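# Drop the entire wire into the bin below its rim

## Task

Get every part of the wire inside the bin so none of it rises above the rim; a wire left dangling over the table edge may count as a failure.

## Robot and tools

Robot: two arms, left_arm and right_arm, each ending in a two-finger parallel gripper. The left base sits at (+0.029, +0.282, 0) m and the right one at (-0.015, -0.352, 0) m, turned very slightly about z. A camera stand is fixed behind them. Loose objects may occasionally get a brief shove from outside.

Frame: every position, orientation and offset uses the scene frame. Its origin is at table-top height, halfway between the nominal bases; +z points up, +x points out over the table, and +y points toward left_arm. Arm names do not match image left/right. Fingers extend along the gripper's own +z and close along its y. end_effector_position is the spot between the finger pads, just under 1 cm behind the tips.

execute_actions(actions, cameras): actions is a list of actions, and each action holds up to 15 rows. One row is one control step of 1/30 s, and a short action repeats its final row until 15 steps have run, so each action lasts 0.5 s. A row is always 14 numbers in [-1, 1], covering both arms: left dx, dy, dz, rx, ry, rz, opening, followed by the same seven for the right. The first six are an offset, not a pose, measured from that arm's Hand target when the action begins and laid along scene axes. Scale: 1.0 equals 0.6 m of travel or 180 degrees of turn. rx, ry, rz together form one rotation vector, applied about the Hand target's position. Inside one action every row counts from the same starting point, but the next action starts from the new Hand target, so a repeated offset adds up. A translation longer than 1.0 may be cut down. Opening is absolute, not an offset: +1 is about 87 mm between the pads, +0.5 about 69, 0 about 43, -0.5 about 18, -1 closed. Sending 0 means 43 mm, so to keep a gripper unchanged, resend its current command. Six zeros re-issue an arm's current Hand target, which also ends a push against something. cameras names which views to return; with an empty actions list all images come by default.

move(target, speed, blend, opening_speed, blocking, cameras): target is one 14-number row or a list of up to 15 rows, using the same layout and scale. Every row is an offset from the Hand targets at the moment the move starts, not from the previous row. speed is the path's top speed in m/s (0.002 to 2.9, default 0.25); rotation is capped at twice that in rad/s; give one value or one per target. blend, in metres, rounds the corners of a list; 0 means stop at each target. opening_speed sets how fast the finger command changes, in units per second on the -1 to +1 scale, at least 0.2. blocking=false returns after about 0.5 s while the move keeps going. A move lasts at most 10 s and does not avoid obstacles or the other arm. Its result adds a move: line: done (settled within 10 mm and 2 degrees), off_target, moving, held or fault, plus limits such as paced (command clipped) or held (steps withheld). Do not route paths close to an arm's own base, because this can flip the shoulder; go around it instead.

wait(seconds 0 to 10) lets time pass while each arm holds its command, and returns early if a running move finishes. stop brakes a running move. zoom_image(camera, region [x0, y0, x1, y1] in pixels, each side at most 504) enlarges part of the latest image from cam_high, cam_low, cam_left_wrist or cam_right_wrist. read_manual only returns licence text. finished_scene(scene, 1 or 2) ends the scene permanently; the wire must stay in place without any help from the robot.

Results: for each arm they give end_effector_position (m), end_effector_quat_wxyz, Hand target (the last commanded pose after clipping, which the next offsets start from), Tool commands, grip_measured (on the same scale as the opening command), Joint positions (gripper given 0 closed to 1 open), Joint torques (joints 1 to 3 wrap at ±28 N m), Joint velocities (the line may read within noise or be omitted), and motor temperatures. Calls that run actions also list positions at some intermediate steps. All four cameras are 672x504; the calibration may be slightly off, roughly 2.3 degrees and 9 mm for fixed cameras.

Control behaviour: at each step the orientation command is clipped to within 40 degrees of the measured one. Friction and gravity can leave the gripper short, low or tilted, especially at full reach, and small moves can go nowhere or sideways. After each move, check the position and orientation, send any remaining gap as an offset, and straighten any tilt. Time keeps running while you think.

Gripping: once the fingers touch, command roughly 0.04 below the grip_measured reading to grip at full force; a smaller difference gives a lighter grip. Readings can be off by about 1 mm (0.043).

Heat: holding loads, staying stretched out or pushing toward an unreachable pose warms the motors. At 75 °C a MOTOR HOT line appears, at 90 °C that arm folds up and is finished for the scene, and at 100 °C it collapses.

Avoid: collisions or pressing between the two arms, including one gripper closing on the other's fingers, since the clearance check does not protect grippers or wrist cameras; fast or hard contact with the table, the bin or fixed parts; dropping the wire from any height or releasing it while it is still moving; strain on the camera cables; and leaving the wire off the table or hanging over its edge.

Each tool is called after "Emit:" by a JSON object that holds its "fn" and its "kwargs".

## Session

Emit:
{"fn": "execute_actions", "kwargs": {"actions": []}}

Scene clock: 0.00 s.
left_arm: end_effector_position=(+0.3458, +0.2181, +0.2254) grip_measured=+0.998 end_effector_quat_wxyz=(+0.569, -0.266, +0.747, -0.217) | right_arm: end_effector_position=(+0.2234, -0.1913, +0.2309) grip_measured=+1.000 end_effector_quat_wxyz=(+0.629, +0.193, +0.722, +0.212)
Joint positions: left_arm=[-0.207 0.8 0.631 -0.096 -0.178 -0.756 0.999] | right_arm=[1.088 0.715 0.536 -0.038 0.992 0.77 1]
Joint velocities: within noise
Joint torques (N m): no reading
Motor temperatures (°C): left_arm=[19 27 25 22 20 18 20] | right_arm=[21 24 24 21 20 20 20]
Heat: left arm: 27 °C; right arm: 24 °C.
Hand target: left_arm +0.3480, +0.2182, +0.2377; +0.581, -0.265, +0.737, -0.223 | right_arm +0.2233, -0.1913, +0.2321; +0.629, +0.193, +0.722, +0.213
Tool commands: left_gripper/opening=+1.0 right_gripper/opening=+1.0
camera_calibration:
cam_left_wrist: T_world_to_cam=[[0.160697, -0.747546, 0.644477, -0.0437401], [-0.873788, -0.411398, -0.259317, 0.471329], [0.458988, -0.521466, -0.719308, 0.259682], [0, 0, 0, 1]] pos_world=[0.299679, 0.296621, 0.337204]
cam_right_wrist: T_world_to_cam=[[-0.012041, -0.828963, -0.559174, -0.028777], [-0.846925, 0.305741, -0.435017, 0.368436], [0.531575, 0.468341, -0.705751, 0.282775], [0, 0, 0, 1]] pos_world=[0.161375, -0.268936, 0.343753]

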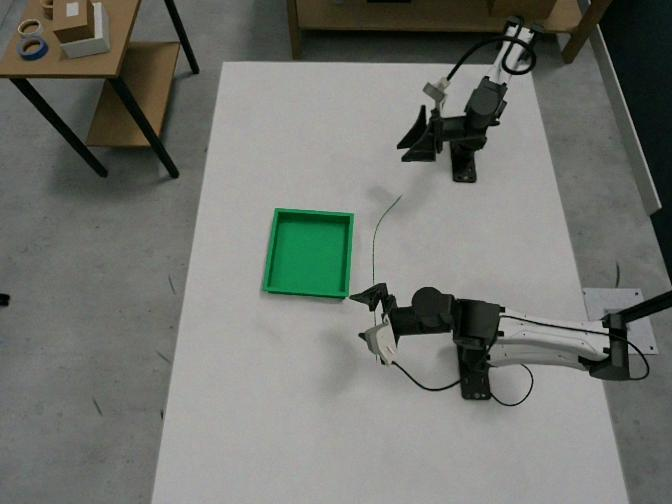

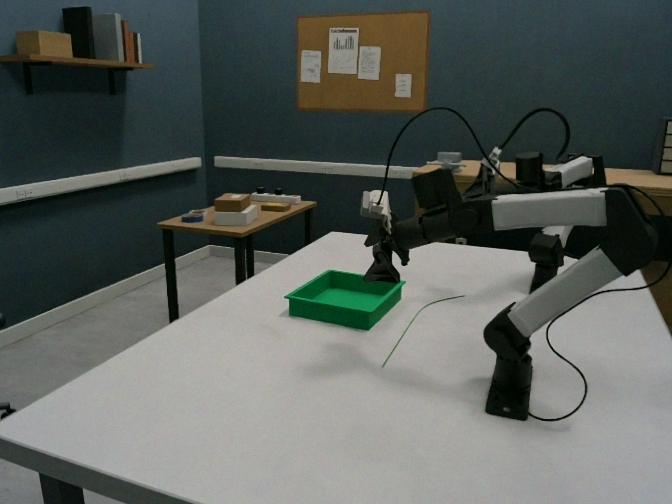

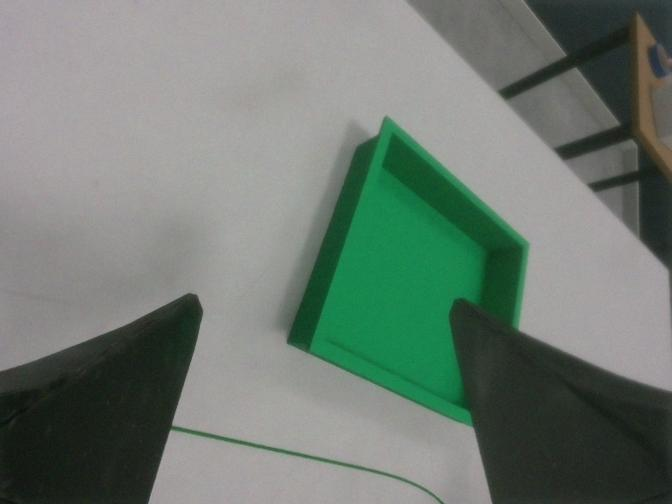

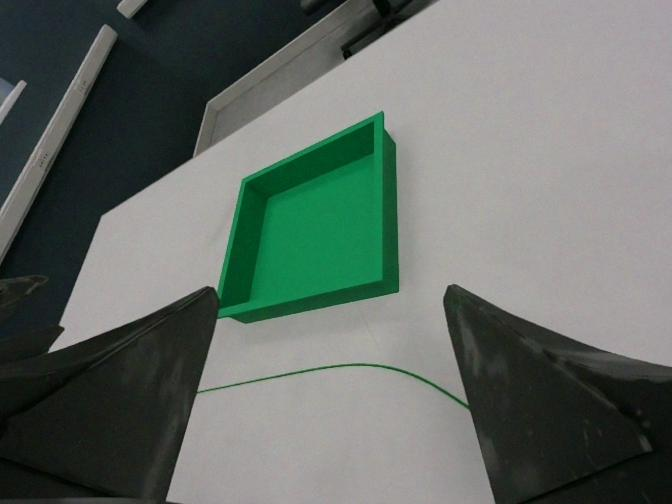

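Emit:
{"fn": "zoom_image", "kwargs": {"camera": "cam_low", "region": [260, 240, 500, 400]}}

Emit:
{"fn": "zoom_image", "kwargs": {"camera": "cam_high", "region": [250, 170, 450, 390]}}

Scaled by 2.100 from the camera's 672x504 image, which has a finer 960x720 frame.

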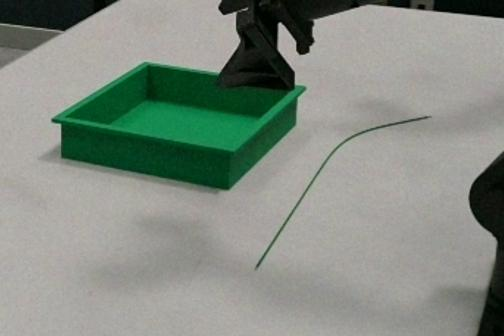

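Scaled by 2.291 from the camera's 672x504 image, which has a finer 960x720 frame.

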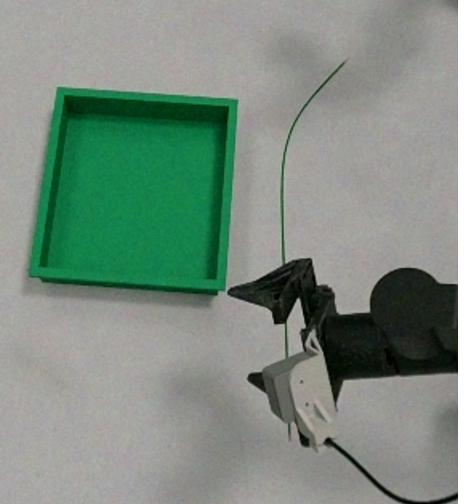

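Emit:
{"fn": "move", "kwargs": {"target": [-0.138,-0.263,-0.147,0.472,0.210,-0.588,-0.2,-0.05,-0.25,0,0,0,0,1], "speed": 0.4, "cameras": ["all"]}}

Scene clock: 8.13 s.
left_arm: end_effector_position=(+0.2640, +0.0598, +0.1449) grip_measured=-0.200 end_effector_quat_wxyz=(+0.005, +0.703, +0.711, -0.006) | right_arm: end_effector_position=(+0.1921, -0.3415, +0.2370) grip_measured=+1.000 end_effector_quat_wxyz=(+0.639, +0.193, +0.715, +0.209)
Joint positions: left_arm=[-0.836 1.878 1.757 -1.439 0.011 0.722 0.4] | right_arm=[-0.506 0.166 0.515 -0.464 -0.577 0.516 1]
Joint torques (N m): left_arm=[-0.18 -7.64 8.39 -0.04 -0.02 0.17] | right_arm=[-0.31 3.96 4.92 1.85 -0.1 -0.18]
Heat: left arm: 28 °C; right arm: 25 °C.
Hand target: left_arm +0.2653, +0.0604, +0.1495; +0.001, +0.707, +0.708, +0.000 | right_arm +0.1933, -0.3413, +0.2321; +0.629, +0.193, +0.722, +0.213
Off the commanded pose: left_arm 0.005 m, 1 deg | right_arm 0.005 m, 1 deg.
move: done
camera_calibration:
cam_left_wrist: T_world_to_cam=[[-0.999302, -0.0371734, -0.00361839, 0.260625], [-0.0269928, 0.651857, 0.757861, -0.120656], [-0.0258136, 0.75743, -0.652406, 0.198599], [0, 0, 0, 1]] pos_world=[0.262313, -0.0620866, 0.22195]
cam_right_wrist: T_world_to_cam=[[-0.00822954, -0.832345, -0.554197, -0.153338], [-0.834462, 0.311101, -0.45485, 0.394577], [0.551004, 0.458713, -0.697121, 0.364969], [0, 0, 0, 1]] pos_world=[0.126898, -0.417799, 0.348922]

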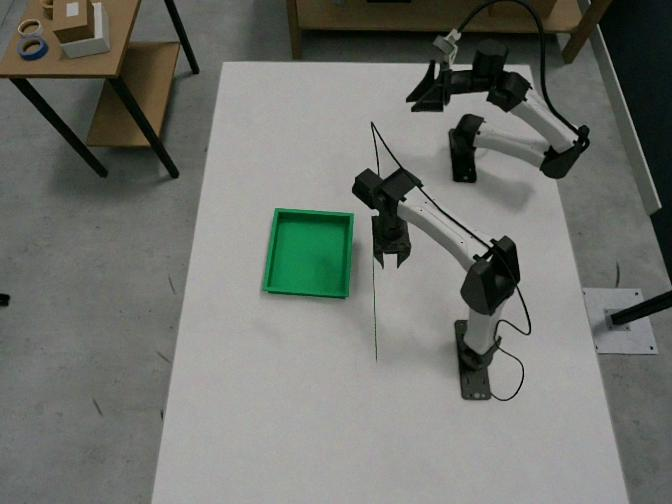

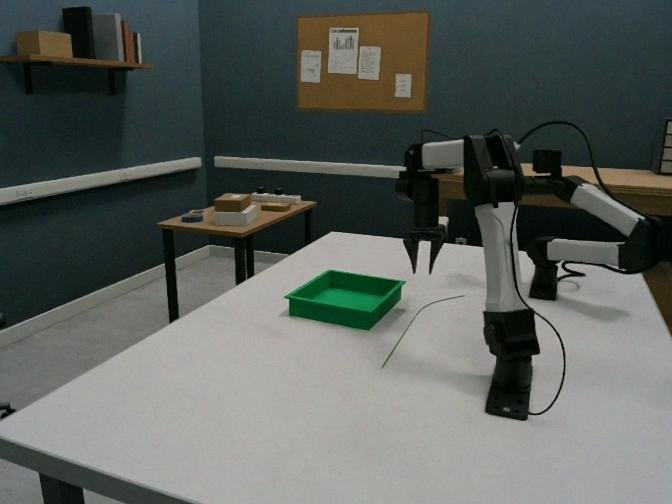

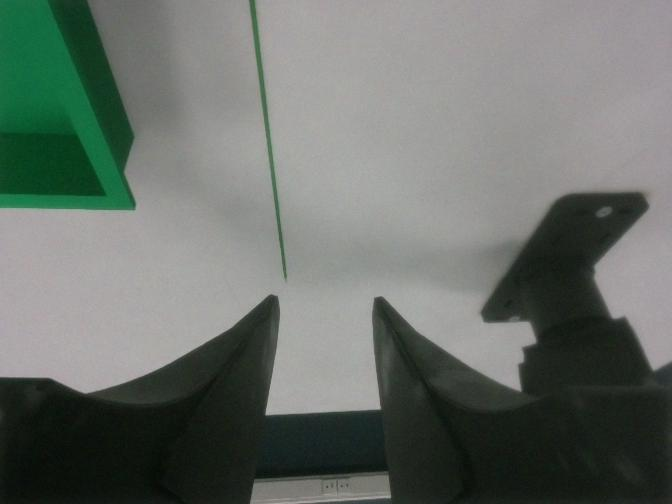

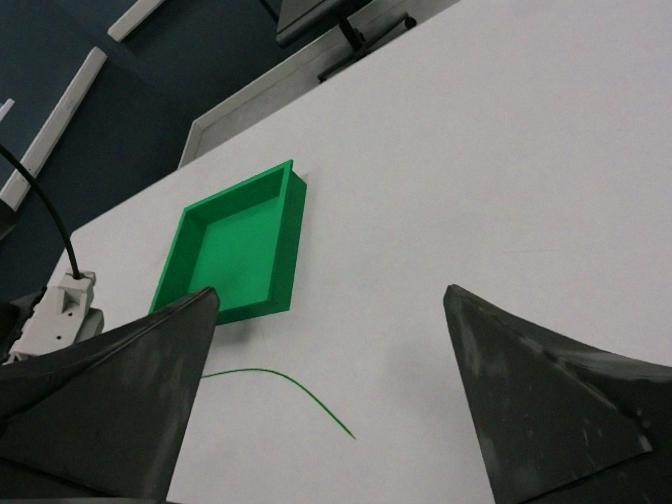

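Emit:
{"fn": "move", "kwargs": {"target": [0.053,-0.01,-0.15,0,0,0,-0.2,0,0,0,0,0,0,1], "speed": 0.3, "cameras": ["all"]}}

Scene clock: 10.33 s.
left_arm: end_effector_position=(+0.2940, +0.0532, +0.0605) grip_measured=-0.200 end_effector_quat_wxyz=(-0.001, +0.705, +0.709, -0.004) | right_arm: end_effector_position=(+0.1921, -0.3413, +0.2370) grip_measured=+1.000 end_effector_quat_wxyz=(+0.639, +0.192, +0.715, +0.209)
Joint positions: left_arm=[-0.791 2.001 1.589 -1.16 0.008 0.773 0.4] | right_arm=[-0.506 0.166 0.515 -0.464 -0.578 0.516 1]
Joint torques (N m): left_arm=[0.31 -9.48 5.52 0.32 0.02 0.19] | right_arm=[-0.29 3.97 4.96 1.85 -0.1 -0.19]
Heat: left arm: 28 °C; right arm: 25 °C.
Hand target: left_arm +0.2969, +0.0543, +0.0595; +0.001, +0.707, +0.707, +0.000 | right_arm +0.1933, -0.3412, +0.2321; +0.629, +0.193, +0.722, +0.213
Off the commanded pose: left_arm 0.003 m, 1 deg | right_arm 0.005 m, 1 deg.
move: done
camera_calibration:
cam_left_wrist: T_world_to_cam=[[-0.999516, -0.0310585, 0.00184028, 0.289472], [-0.0185888, 0.643559, 0.765171, -0.0541308], [-0.0249494, 0.764766, -0.643825, 0.148158], [0, 0, 0, 1]] pos_world=[0.292022, -0.069479, 0.136274]
cam_right_wrist: T_world_to_cam=[[-0.00726307, -0.832518, -0.553951, -0.153535], [-0.834746, 0.310062, -0.455039, 0.394299], [0.550587, 0.459103, -0.697193, 0.365109], [0, 0, 0, 1]] pos_world=[0.127, -0.417701, 0.348922]

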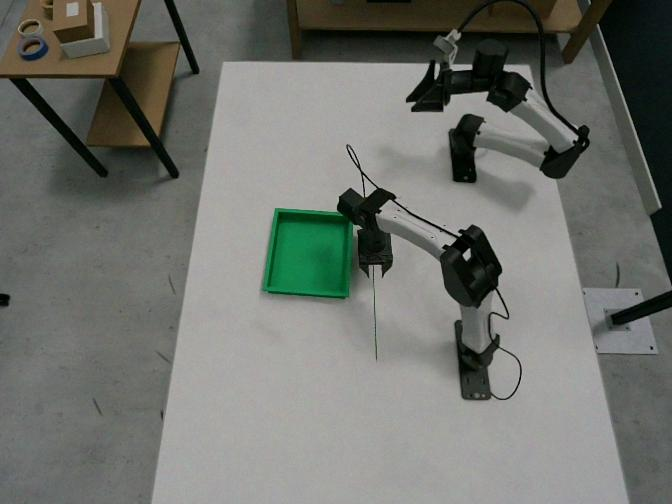

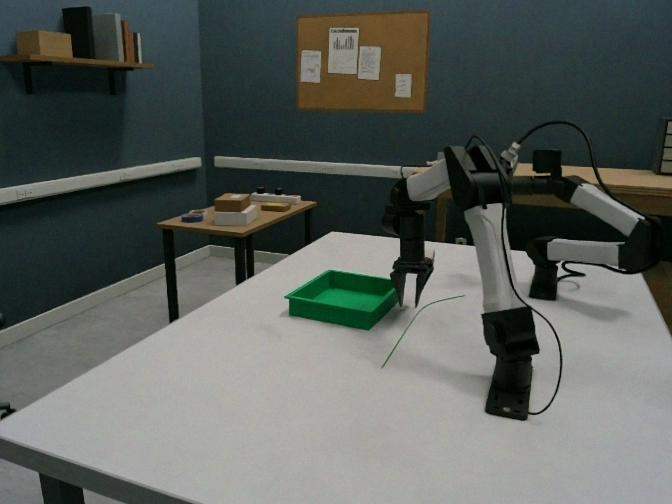

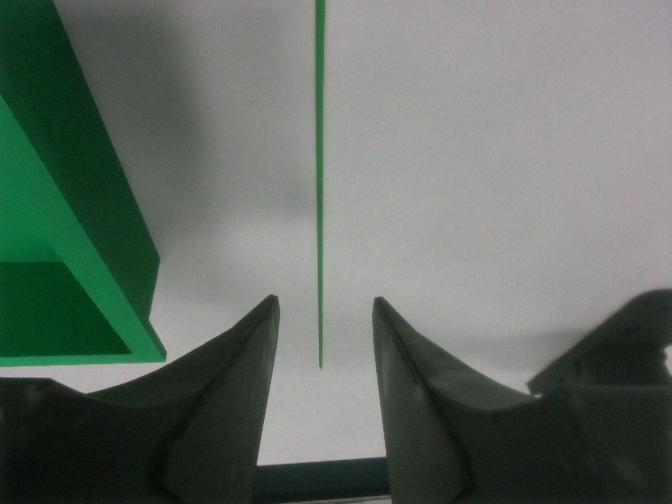

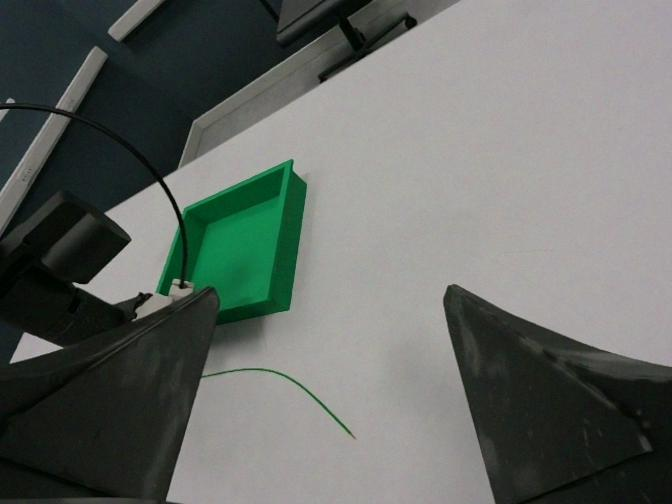

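Emit:
{"fn": "move", "kwargs": {"target": [[0.0,0,-0.081,0,0,0,-0.2,0,0,0,0,0,0,1],[0.0,0,-0.081,0,0,0,-1,0,0,0,0,0,0,1]], "speed": 0.12, "opening_speed": 1.5, "cameras": ["cam_left_wrist"]}}

Scene clock: 12.60 s.
left_arm: end_effector_position=(+0.2954, +0.0518, +0.0149) grip_measured=-1.000 end_effector_quat_wxyz=(+0.004, +0.705, +0.709, -0.004) | right_arm: end_effector_position=(+0.1921, -0.3413, +0.2370) grip_measured=+1.000 end_effector_quat_wxyz=(+0.639, +0.192, +0.715, +0.209)
Joint positions: left_arm=[-0.791 2.043 1.464 -0.983 0.008 0.774 0] | right_arm=[-0.506 0.166 0.515 -0.464 -0.578 0.516 1]
Joint torques (N m): left_arm=[0.31 -9.05 5.01 0.32 0.01 0.17] | right_arm=[-0.28 4.01 4.93 1.85 -0.1 -0.18]
Heat: left arm: 29 °C; right arm: 25 °C.
Hand target: left_arm +0.2969, +0.0543, +0.0109; +0.001, +0.707, +0.707, +0.000 | right_arm +0.1933, -0.3412, +0.2321; +0.629, +0.193, +0.722, +0.213
Off the commanded pose: left_arm 0.005 m, 1 deg | right_arm 0.005 m, 1 deg.
move: done
camera_calibration:
cam_left_wrist: T_world_to_cam=[[-0.999514, -0.0307325, -0.00514102, 0.290991], [-0.0238701, 0.649147, 0.760288, -0.0169209], [-0.0200283, 0.760042, -0.649565, 0.118685], [0, 0, 0, 1]] pos_world=[0.292823, -0.0702788, 0.0914546]
Images, in order (width x height): cam_left_wrist 672x504.

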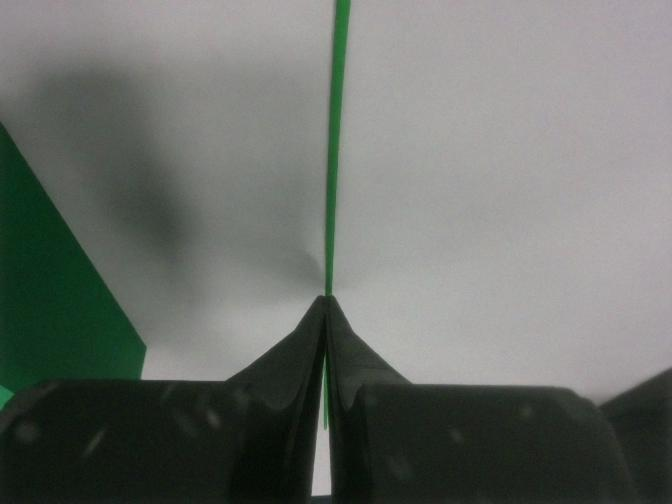

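Emit:
{"fn": "move", "kwargs": {"target": [0.0,0,0.14,0,0,0,-1,0,0,0,0,0,0,1], "speed": 0.12, "cameras": ["all"]}}

Scene clock: 14.27 s.
left_arm: end_effector_position=(+0.2934, +0.0538, +0.0725) grip_measured=-1.000 end_effector_quat_wxyz=(-0.020, +0.705, +0.709, -0.004) | right_arm: end_effector_position=(+0.1921, -0.3413, +0.2370) grip_measured=+1.000 end_effector_quat_wxyz=(+0.639, +0.192, +0.715, +0.209)
Joint positions: left_arm=[-0.791 2.03 1.673 -1.254 0.008 0.774 0] | right_arm=[-0.506 0.166 0.515 -0.464 -0.578 0.516 1]
Joint torques (N m): left_arm=[0.27 -14.09 8.06 -0.17 0 0.18] | right_arm=[-0.31 4 4.94 1.86 -0.1 -0.19]
Heat: left arm: 30 °C; right arm: 25 °C.
Hand target: left_arm +0.2969, +0.0543, +0.0949; +0.001, +0.707, +0.707, +0.000 | right_arm +0.1933, -0.3412, +0.2321; +0.629, +0.193, +0.722, +0.213
Off the commanded pose: left_arm 0.023 m, 2 deg | right_arm 0.005 m, 1 deg.
move: off_target (left_arm)
camera_calibration:
cam_left_wrist: T_world_to_cam=[[-0.999112, -0.0311363, 0.028376, 0.286845], [0.00284429, 0.622191, 0.782861, -0.0701306], [-0.0420307, 0.782246, -0.62155, 0.157808], [0, 0, 0, 1]] pos_world=[0.293423, -0.0708789, 0.144848]
cam_right_wrist: T_world_to_cam=[[-0.00726307, -0.832518, -0.553951, -0.153535], [-0.834746, 0.310062, -0.455039, 0.394299], [0.550587, 0.459103, -0.697193, 0.365109], [0, 0, 0, 1]] pos_world=[0.127, -0.417701, 0.348922]

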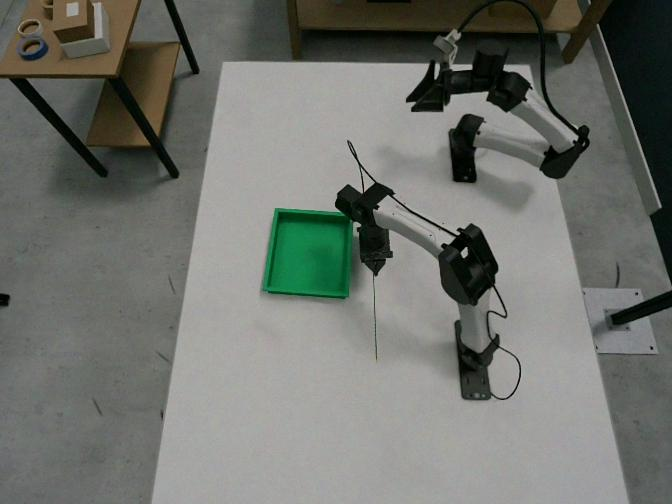

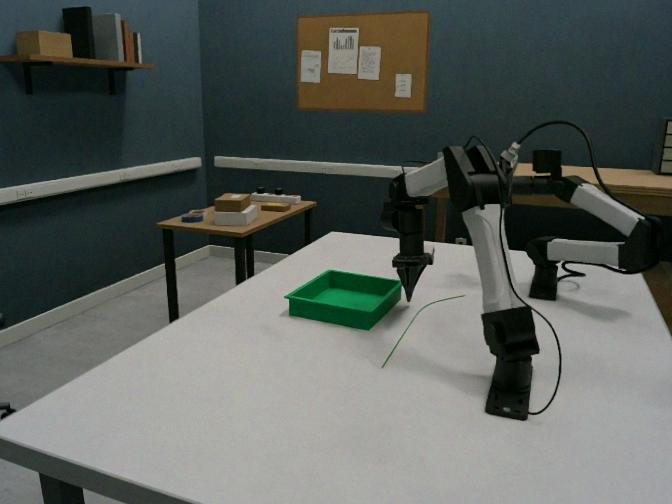

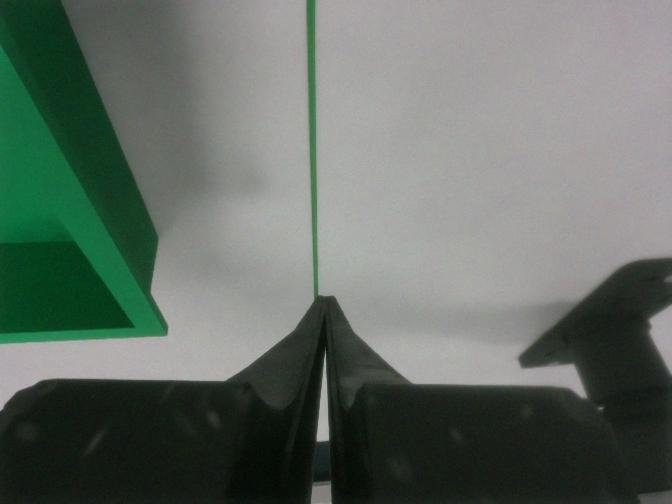

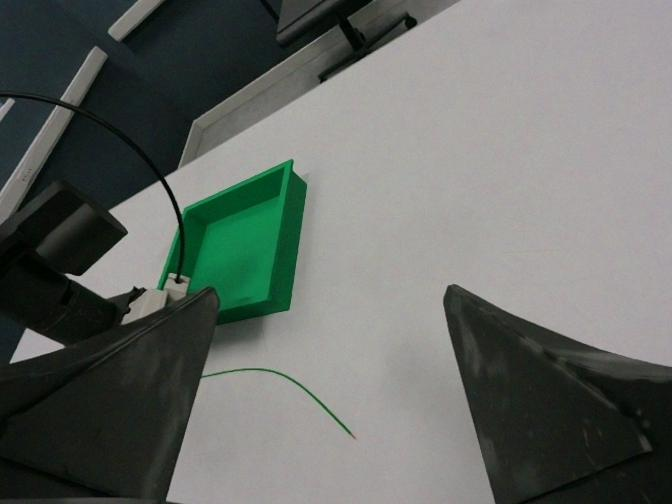

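Emit:
{"fn": "move", "kwargs": {"target": [[0.004,0,-0.11,0,0,0,-0.2,0,0,0,0,0,0,1],[0.004,0,-0.148,0,0,0,-0.2,0,0,0,0,0,0,1]], "speed": [0.2,0.05], "cameras": ["cam_left_wrist","cam_low"]}}

Scene clock: 16.67 s.
left_arm: end_effector_position=(+0.2972, +0.0502, +0.0113) grip_measured=-0.200 end_effector_quat_wxyz=(+0.006, +0.706, +0.708, -0.004) | right_arm: end_effector_position=(+0.1921, -0.3413, +0.2370) grip_measured=+1.000 end_effector_quat_wxyz=(+0.639, +0.192, +0.715, +0.209)
Joint positions: left_arm=[-0.791 2.052 1.464 -0.97 0.008 0.778 0.4] | right_arm=[-0.506 0.166 0.515 -0.464 -0.578 0.516 1]
Joint torques (N m): left_arm=[0.65 -8.83 4.89 0.34 0.02 0.17] | right_arm=[-0.34 4 4.93 1.85 -0.1 -0.19]
Heat: left arm: 31 °C; right arm: 26 °C.
Hand target: left_arm +0.2993, +0.0544, +0.0061; +0.001, +0.707, +0.707, +0.000 | right_arm +0.1933, -0.3412, +0.2321; +0.629, +0.193, +0.722, +0.213
Off the commanded pose: left_arm 0.007 m, 1 deg | right_arm 0.005 m, 1 deg.
move: done
camera_calibration:
cam_left_wrist: T_world_to_cam=[[-0.999621, -0.0265083, -0.00749273, 0.292576], [-0.0229523, 0.651089, 0.758654, -0.0134721], [-0.0152322, 0.758538, -0.651451, 0.11641], [0, 0, 0, 1]] pos_world=[0.293929, -0.071774, 0.088248]
Images, in order (width x height): cam_low 672x504, cam_left_wrist 672x504.

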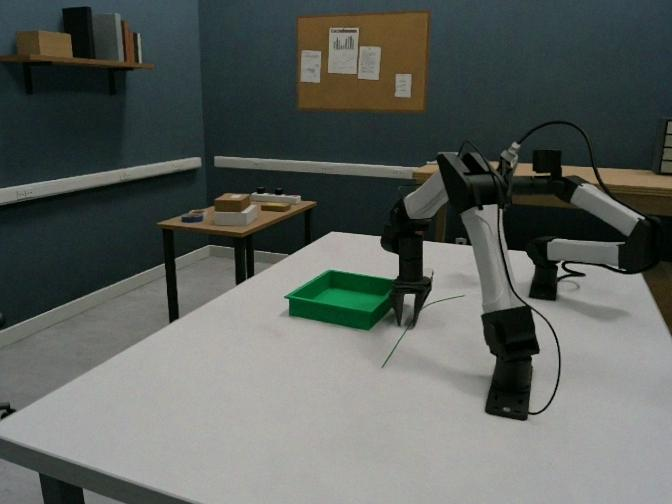

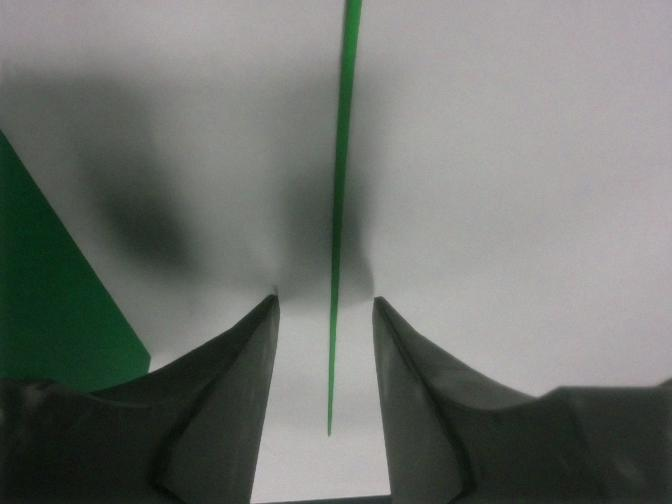

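Emit:
{"fn": "move", "kwargs": {"target": [[-0.002,0.006,-0.017,0,0,0,-0.2,0,0,0,0,0,0,1],[-0.002,0.006,-0.017,0,0,0,-1,0,0,0,0,0,0,1]], "speed": 0.03, "opening_speed": 1.2, "cameras": ["cam_left_wrist"]}}

Scene clock: 18.63 s.
left_arm: end_effector_position=(+0.3100, +0.0512, +0.0077) grip_measured=-0.967 end_effector_quat_wxyz=(+0.026, +0.707, +0.706, +0.016) | right_arm: end_effector_position=(+0.1921, -0.3413, +0.2370) grip_measured=+1.000 end_effector_quat_wxyz=(+0.639, +0.192, +0.715, +0.209)
Joint positions: left_arm=[-0.784 2.052 1.447 -0.914 -0.031 0.789 0.016] | right_arm=[-0.506 0.166 0.515 -0.464 -0.578 0.516 1]
Joint torques (N m): left_arm=[0.42 -8.59 3.07 0.24 0.44 0.08] | right_arm=[-0.34 3.99 4.88 1.87 -0.11 -0.19]
Heat: left arm: 31 °C; right arm: 26 °C.
Hand target: left_arm +0.2982, +0.0580, -0.0040; +0.001, +0.707, +0.707, +0.000 | right_arm +0.1933, -0.3412, +0.2321; +0.629, +0.193, +0.722, +0.213
Off the commanded pose: left_arm 0.018 m, 3 deg | right_arm 0.005 m, 1 deg.
move: off_target (left_arm); target 2's new opening was sent with left_arm's hand 0.013 m and 1 deg from that target
camera_calibration:
cam_left_wrist: T_world_to_cam=[[-0.997716, -0.0239093, -0.0631773, 0.305081], [-0.0634976, 0.651027, 0.756394, 0.0015074], [0.0230452, 0.758678, -0.651058, 0.101603], [0, 0, 0, 1]] pos_world=[0.302138, -0.0707709, 0.0842833]
Images, in order (width x height): cam_left_wrist 672x504.

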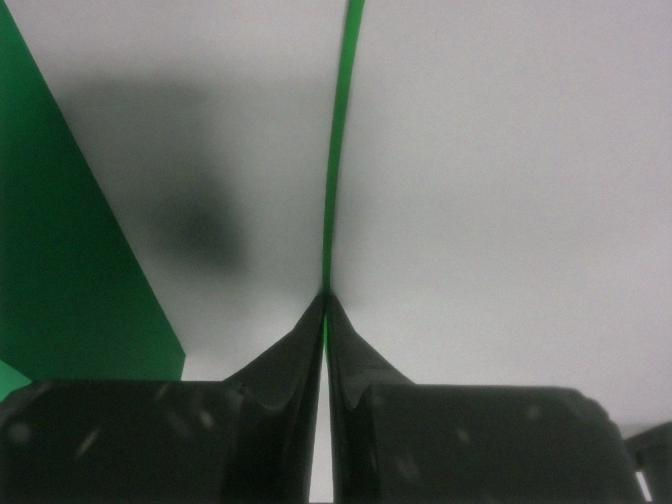

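Emit:
{"fn": "move", "kwargs": {"target": [0,0,0.4,0,0,0,-1,0,0,0,0,0,0,1], "speed": 0.15, "cameras": ["all"]}}

Scene clock: 20.87 s.
left_arm: end_effector_position=(+0.3104, +0.0476, +0.2213) grip_measured=-0.967 end_effector_quat_wxyz=(+0.125, +0.701, +0.702, +0.009) | right_arm: end_effector_position=(+0.1921, -0.3413, +0.2370) grip_measured=+1.000 end_effector_quat_wxyz=(+0.639, +0.192, +0.715, +0.209)
Joint positions: left_arm=[-0.784 1.885 2.075 -1.511 -0.018 0.789 0.016] | right_arm=[-0.506 0.166 0.515 -0.464 -0.578 0.516 1]
Joint torques (N m): left_arm=[-0.42 -11.33 7.54 0.01 0.04 0.13] | right_arm=[-0.35 4.01 4.92 1.85 -0.12 -0.19]
Motor temperatures (°C): left_arm=[19 32 27 23 20 18 20] | right_arm=[21 25 26 24 20 20 20]
Heat: left arm: 32 °C; right arm: 26 °C.
Hand target: left_arm +0.2982, +0.0579, +0.2360; +0.001, +0.707, +0.707, +0.000 | right_arm +0.1933, -0.3412, +0.2321; +0.629, +0.193, +0.722, +0.213
Off the commanded pose: left_arm 0.022 m, 14 deg | right_arm 0.005 m, 1 deg.
joint sent to its limit (left arm) — joint 4 (wrist pitch), lower limit. The joint targets are off in orientation, not in position.
move: off_target (left_arm)
camera_calibration:
cam_left_wrist: T_world_to_cam=[[-0.981108, -0.0409086, -0.189085, 0.34242], [-0.15418, 0.755714, 0.636494, -0.108024], [0.116856, 0.653622, -0.747745, 0.240594], [0, 0, 0, 1]] pos_world=[0.291181, -0.0616145, 0.313406]
cam_right_wrist: T_world_to_cam=[[-0.00726307, -0.832518, -0.553951, -0.153535], [-0.834746, 0.310062, -0.455039, 0.394299], [0.550587, 0.459103, -0.697193, 0.365109], [0, 0, 0, 1]] pos_world=[0.127, -0.417701, 0.348922]

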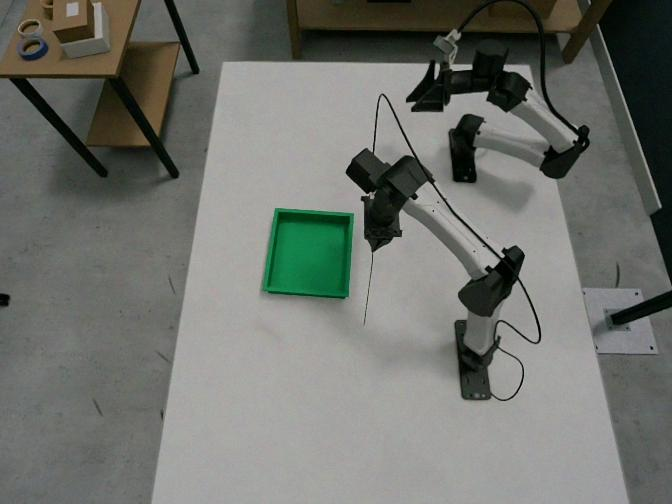

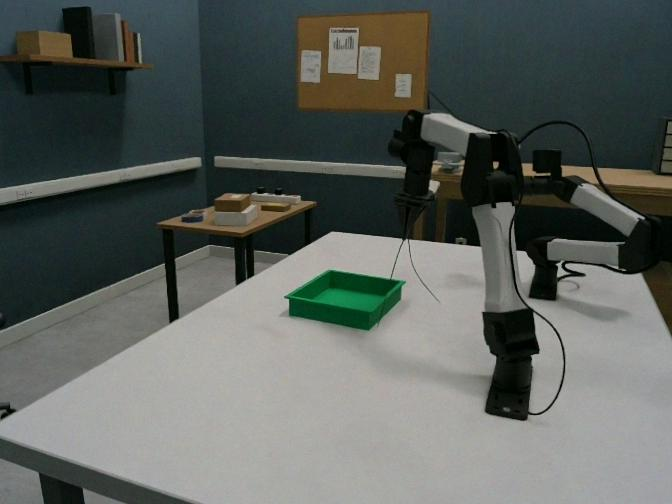

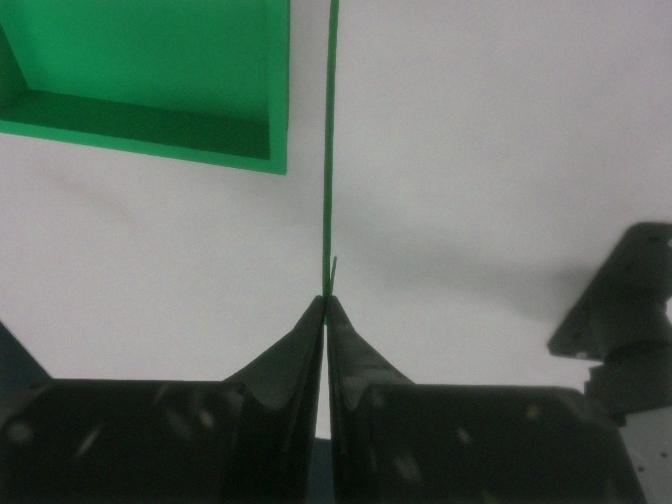

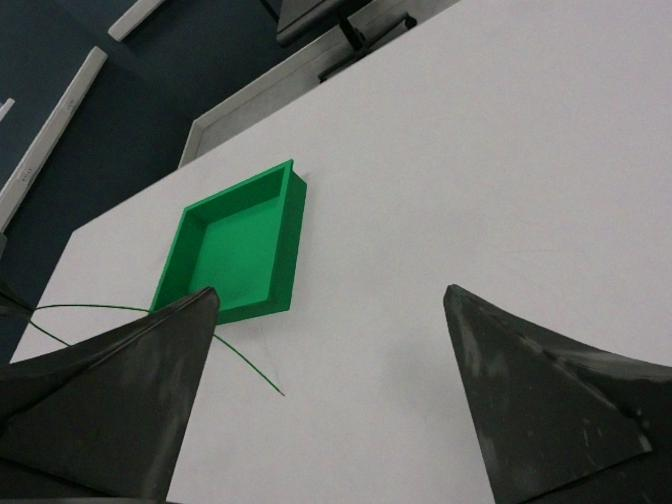

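Emit:
{"fn": "zoom_image", "kwargs": {"camera": "cam_low", "region": [270, 180, 470, 340]}}

Emit:
{"fn": "zoom_image", "kwargs": {"camera": "cam_high", "region": [250, 170, 450, 340]}}

Scaled by 2.520 from the camera's 672x504 image, which has a finer 960x720 frame.

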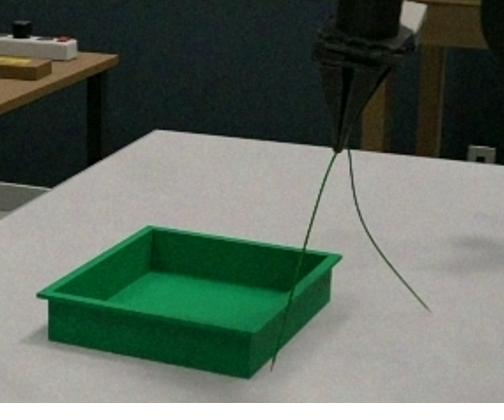

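Scaled by 2.520 from the camera's 672x504 image, which has a finer 960x720 frame.

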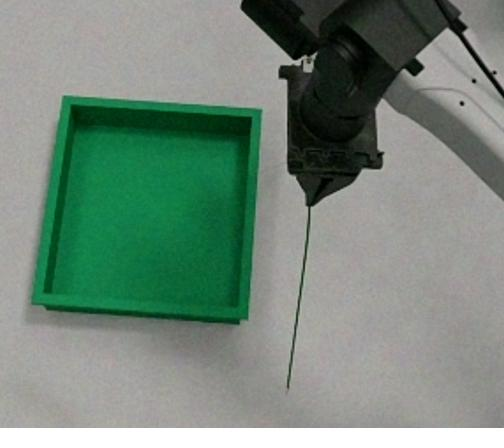

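Emit:
{"fn": "move", "kwargs": {"target": [[0,0,0.19,0,0,0,-1,0,0,0,0,0,0,1],[0.286,-0.105,0.19,0,0,0,-1,0,0,0,0,0,0,1]], "speed": 0.2, "blend": [0.02,0], "cameras": ["all"]}}

Scene clock: 26.77 s.
left_arm: end_effector_position=(+0.4632, -0.0029, +0.3398) grip_measured=-0.967 end_effector_quat_wxyz=(+0.406, +0.683, +0.599, +0.102) | right_arm: end_effector_position=(+0.1921, -0.3413, +0.2370) grip_measured=+1.000 end_effector_quat_wxyz=(+0.639, +0.192, +0.715, +0.209)
Joint positions: left_arm=[-0.666 2.216 2.841 -1.334 -0.048 1.057 0.016] | right_arm=[-0.506 0.166 0.515 -0.464 -0.578 0.516 1]
Joint torques (N m): left_arm=[0.06 -9.85 7.1 1.7 -0.03 0.06] | right_arm=[-0.34 3.96 4.94 1.85 -0.11 -0.19]
Heat: left arm: 34 °C; right arm: 26 °C.
Hand target: left_arm +0.4699, -0.0049, +0.3500; +0.084, +0.712, +0.696, +0.020 | right_arm +0.1933, -0.3412, +0.2321; +0.629, +0.193, +0.722, +0.213
Off the commanded pose: left_arm 0.012 m, 50 deg; orientation clipped | right_arm 0.005 m, 1 deg.
elbow stopped short (left arm): the move would have taken joint 3 (elbow) straighter than the controller allows.
move: off_target (left_arm); limits=paced
camera_calibration:
cam_left_wrist: T_world_to_cam=[[-0.738111, -0.0711744, -0.670915, 0.56377], [-0.327558, 0.907161, 0.264128, 0.0856111], [0.589829, 0.41472, -0.692899, 0.10598], [0, 0, 0, 1]] pos_world=[0.381658, -0.081489, 0.429063]
cam_right_wrist: T_world_to_cam=[[-0.00726307, -0.832518, -0.553951, -0.153535], [-0.834746, 0.310062, -0.455039, 0.394299], [0.550587, 0.459103, -0.697193, 0.365109], [0, 0, 0, 1]] pos_world=[0.127, -0.417701, 0.348922]

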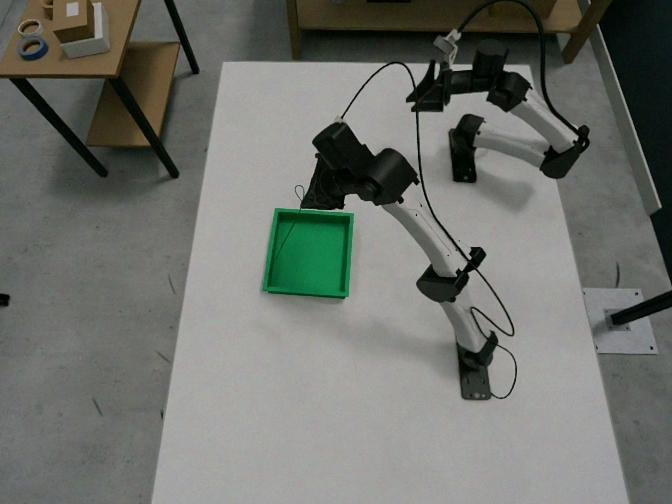

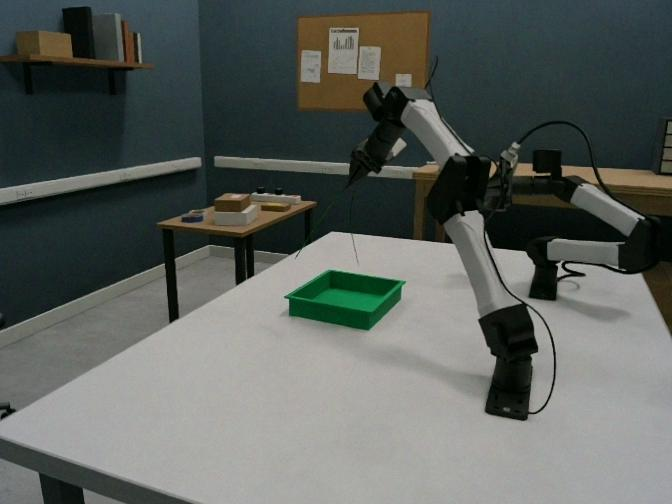

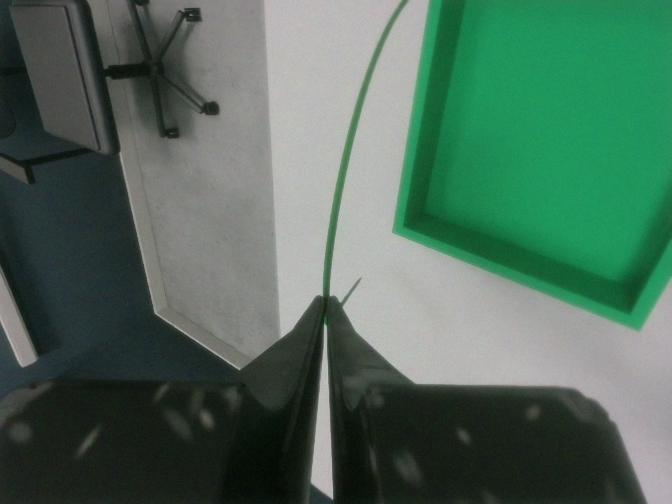

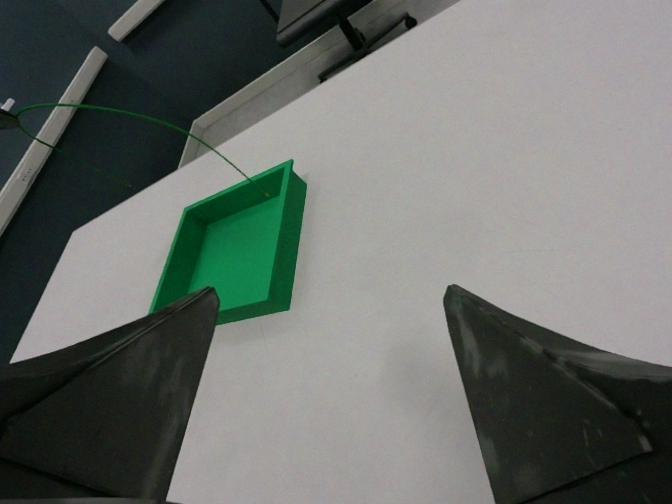

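Emit:
{"fn": "move", "kwargs": {"target": [0.0,0.01,-0.13,0,0,0,-1,0,0,0,0,0,0,1], "speed": 0.15, "cameras": ["all"]}}

Emit:
{"fn": "zoom_image", "kwargs": {"camera": "cam_low", "region": [270, 180, 470, 340]}}

Emit:
{"fn": "zoom_image", "kwargs": {"camera": "cam_high", "region": [250, 170, 450, 340]}}

Scene clock: 30.20 s.
left_arm: end_effector_position=(+0.4679, -0.0018, +0.2718) grip_measured=-0.967 end_effector_quat_wxyz=(+0.316, +0.705, +0.629, +0.085) | right_arm: end_effector_position=(+0.1921, -0.3413, +0.2370) grip_measured=+1.000 end_effector_quat_wxyz=(+0.639, +0.192, +0.715, +0.209)
Joint positions: left_arm=[-0.659 2.324 2.841 -1.422 -0.048 1.043 0.016] | right_arm=[-0.506 0.166 0.515 -0.464 -0.578 0.516 1]
Joint torques (N m): left_arm=[0.54 -10.44 7.42 1.14 0.06 -0.1] | right_arm=[-0.32 4.04 4.93 1.85 -0.1 -0.18]
Heat: left arm: 35 °C; right arm: 26 °C.
Hand target: left_arm +0.4699, +0.0010, +0.2719; +0.084, +0.713, +0.696, +0.020 | right_arm +0.1933, -0.3412, +0.2321; +0.629, +0.193, +0.722, +0.213
Off the commanded pose: left_arm 0.004 m, 29 deg | right_arm 0.005 m, 1 deg.
elbow stopped short (left arm): the move would have taken joint 3 (elbow) straighter than the controller allows.
move: off_target (left_arm)
camera_calibration:
cam_left_wrist: T_world_to_cam=[[-0.835201, -0.0164263, -0.5497, 0.534232], [-0.289254, 0.863245, 0.413691, 0.0454666], [0.46773, 0.504518, -0.725734, 0.121875], [0, 0, 0, 1]] pos_world=[0.402338, -0.0919616, 0.363307]
cam_right_wrist: T_world_to_cam=[[-0.00726307, -0.832518, -0.553951, -0.153535], [-0.834746, 0.310062, -0.455039, 0.394299], [0.550587, 0.459103, -0.697193, 0.365109], [0, 0, 0, 1]] pos_world=[0.127, -0.417701, 0.348922]

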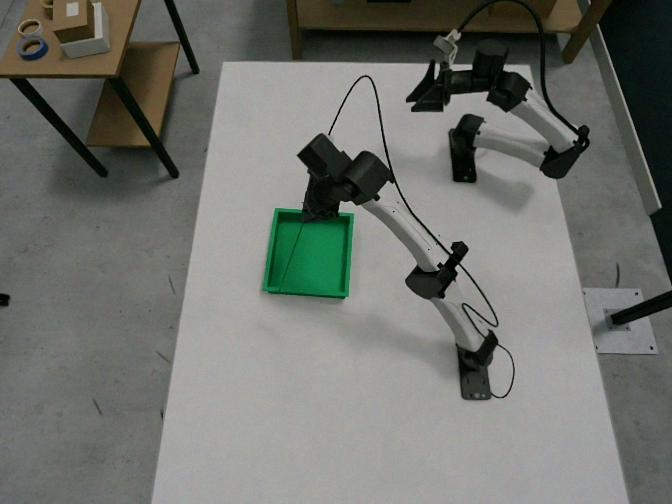

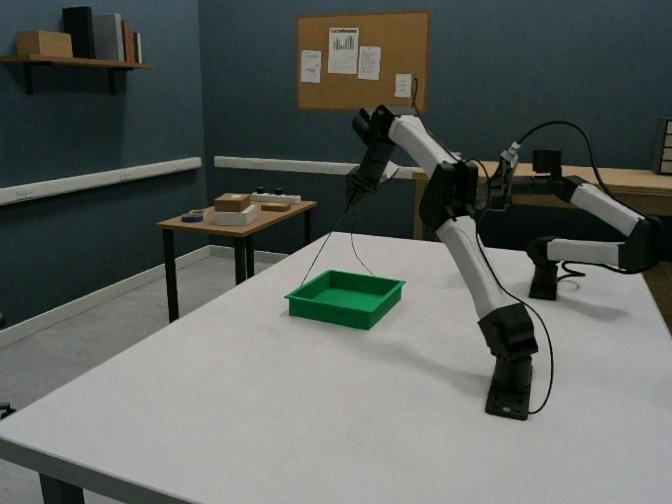

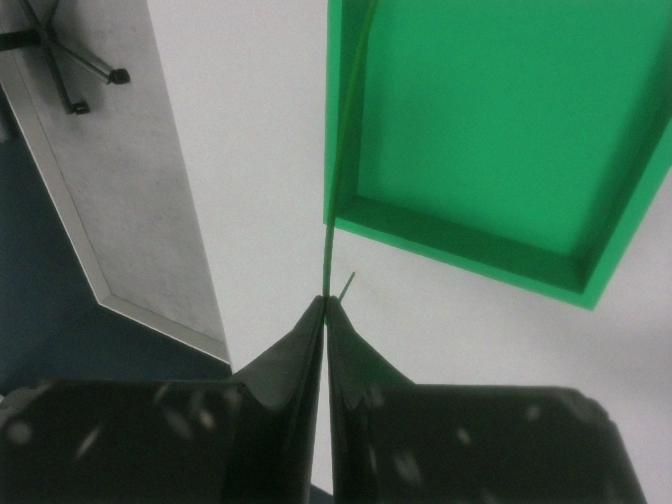

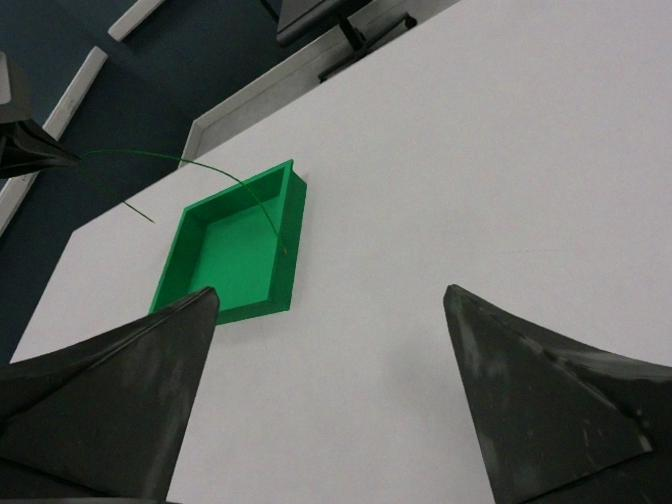

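Scaled by 2.520 from the camera's 672x504 image, which has a finer 960x720 frame.

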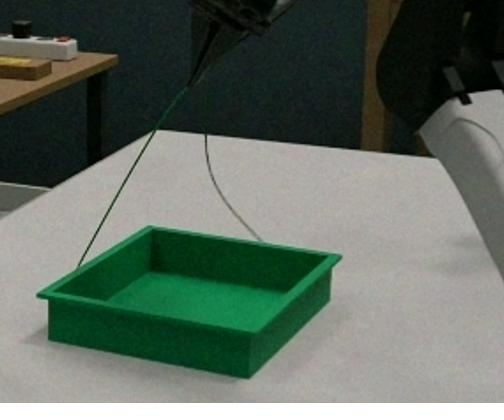

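Scaled by 2.520 from the camera's 672x504 image, which has a finer 960x720 frame.

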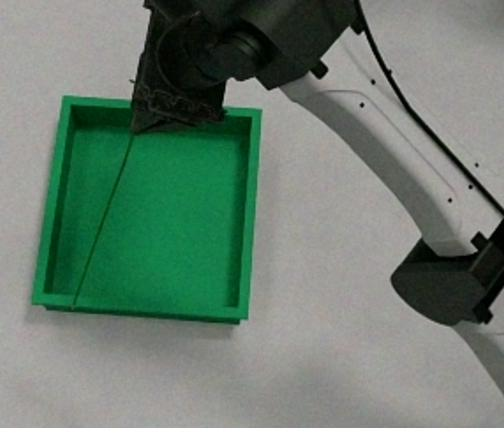

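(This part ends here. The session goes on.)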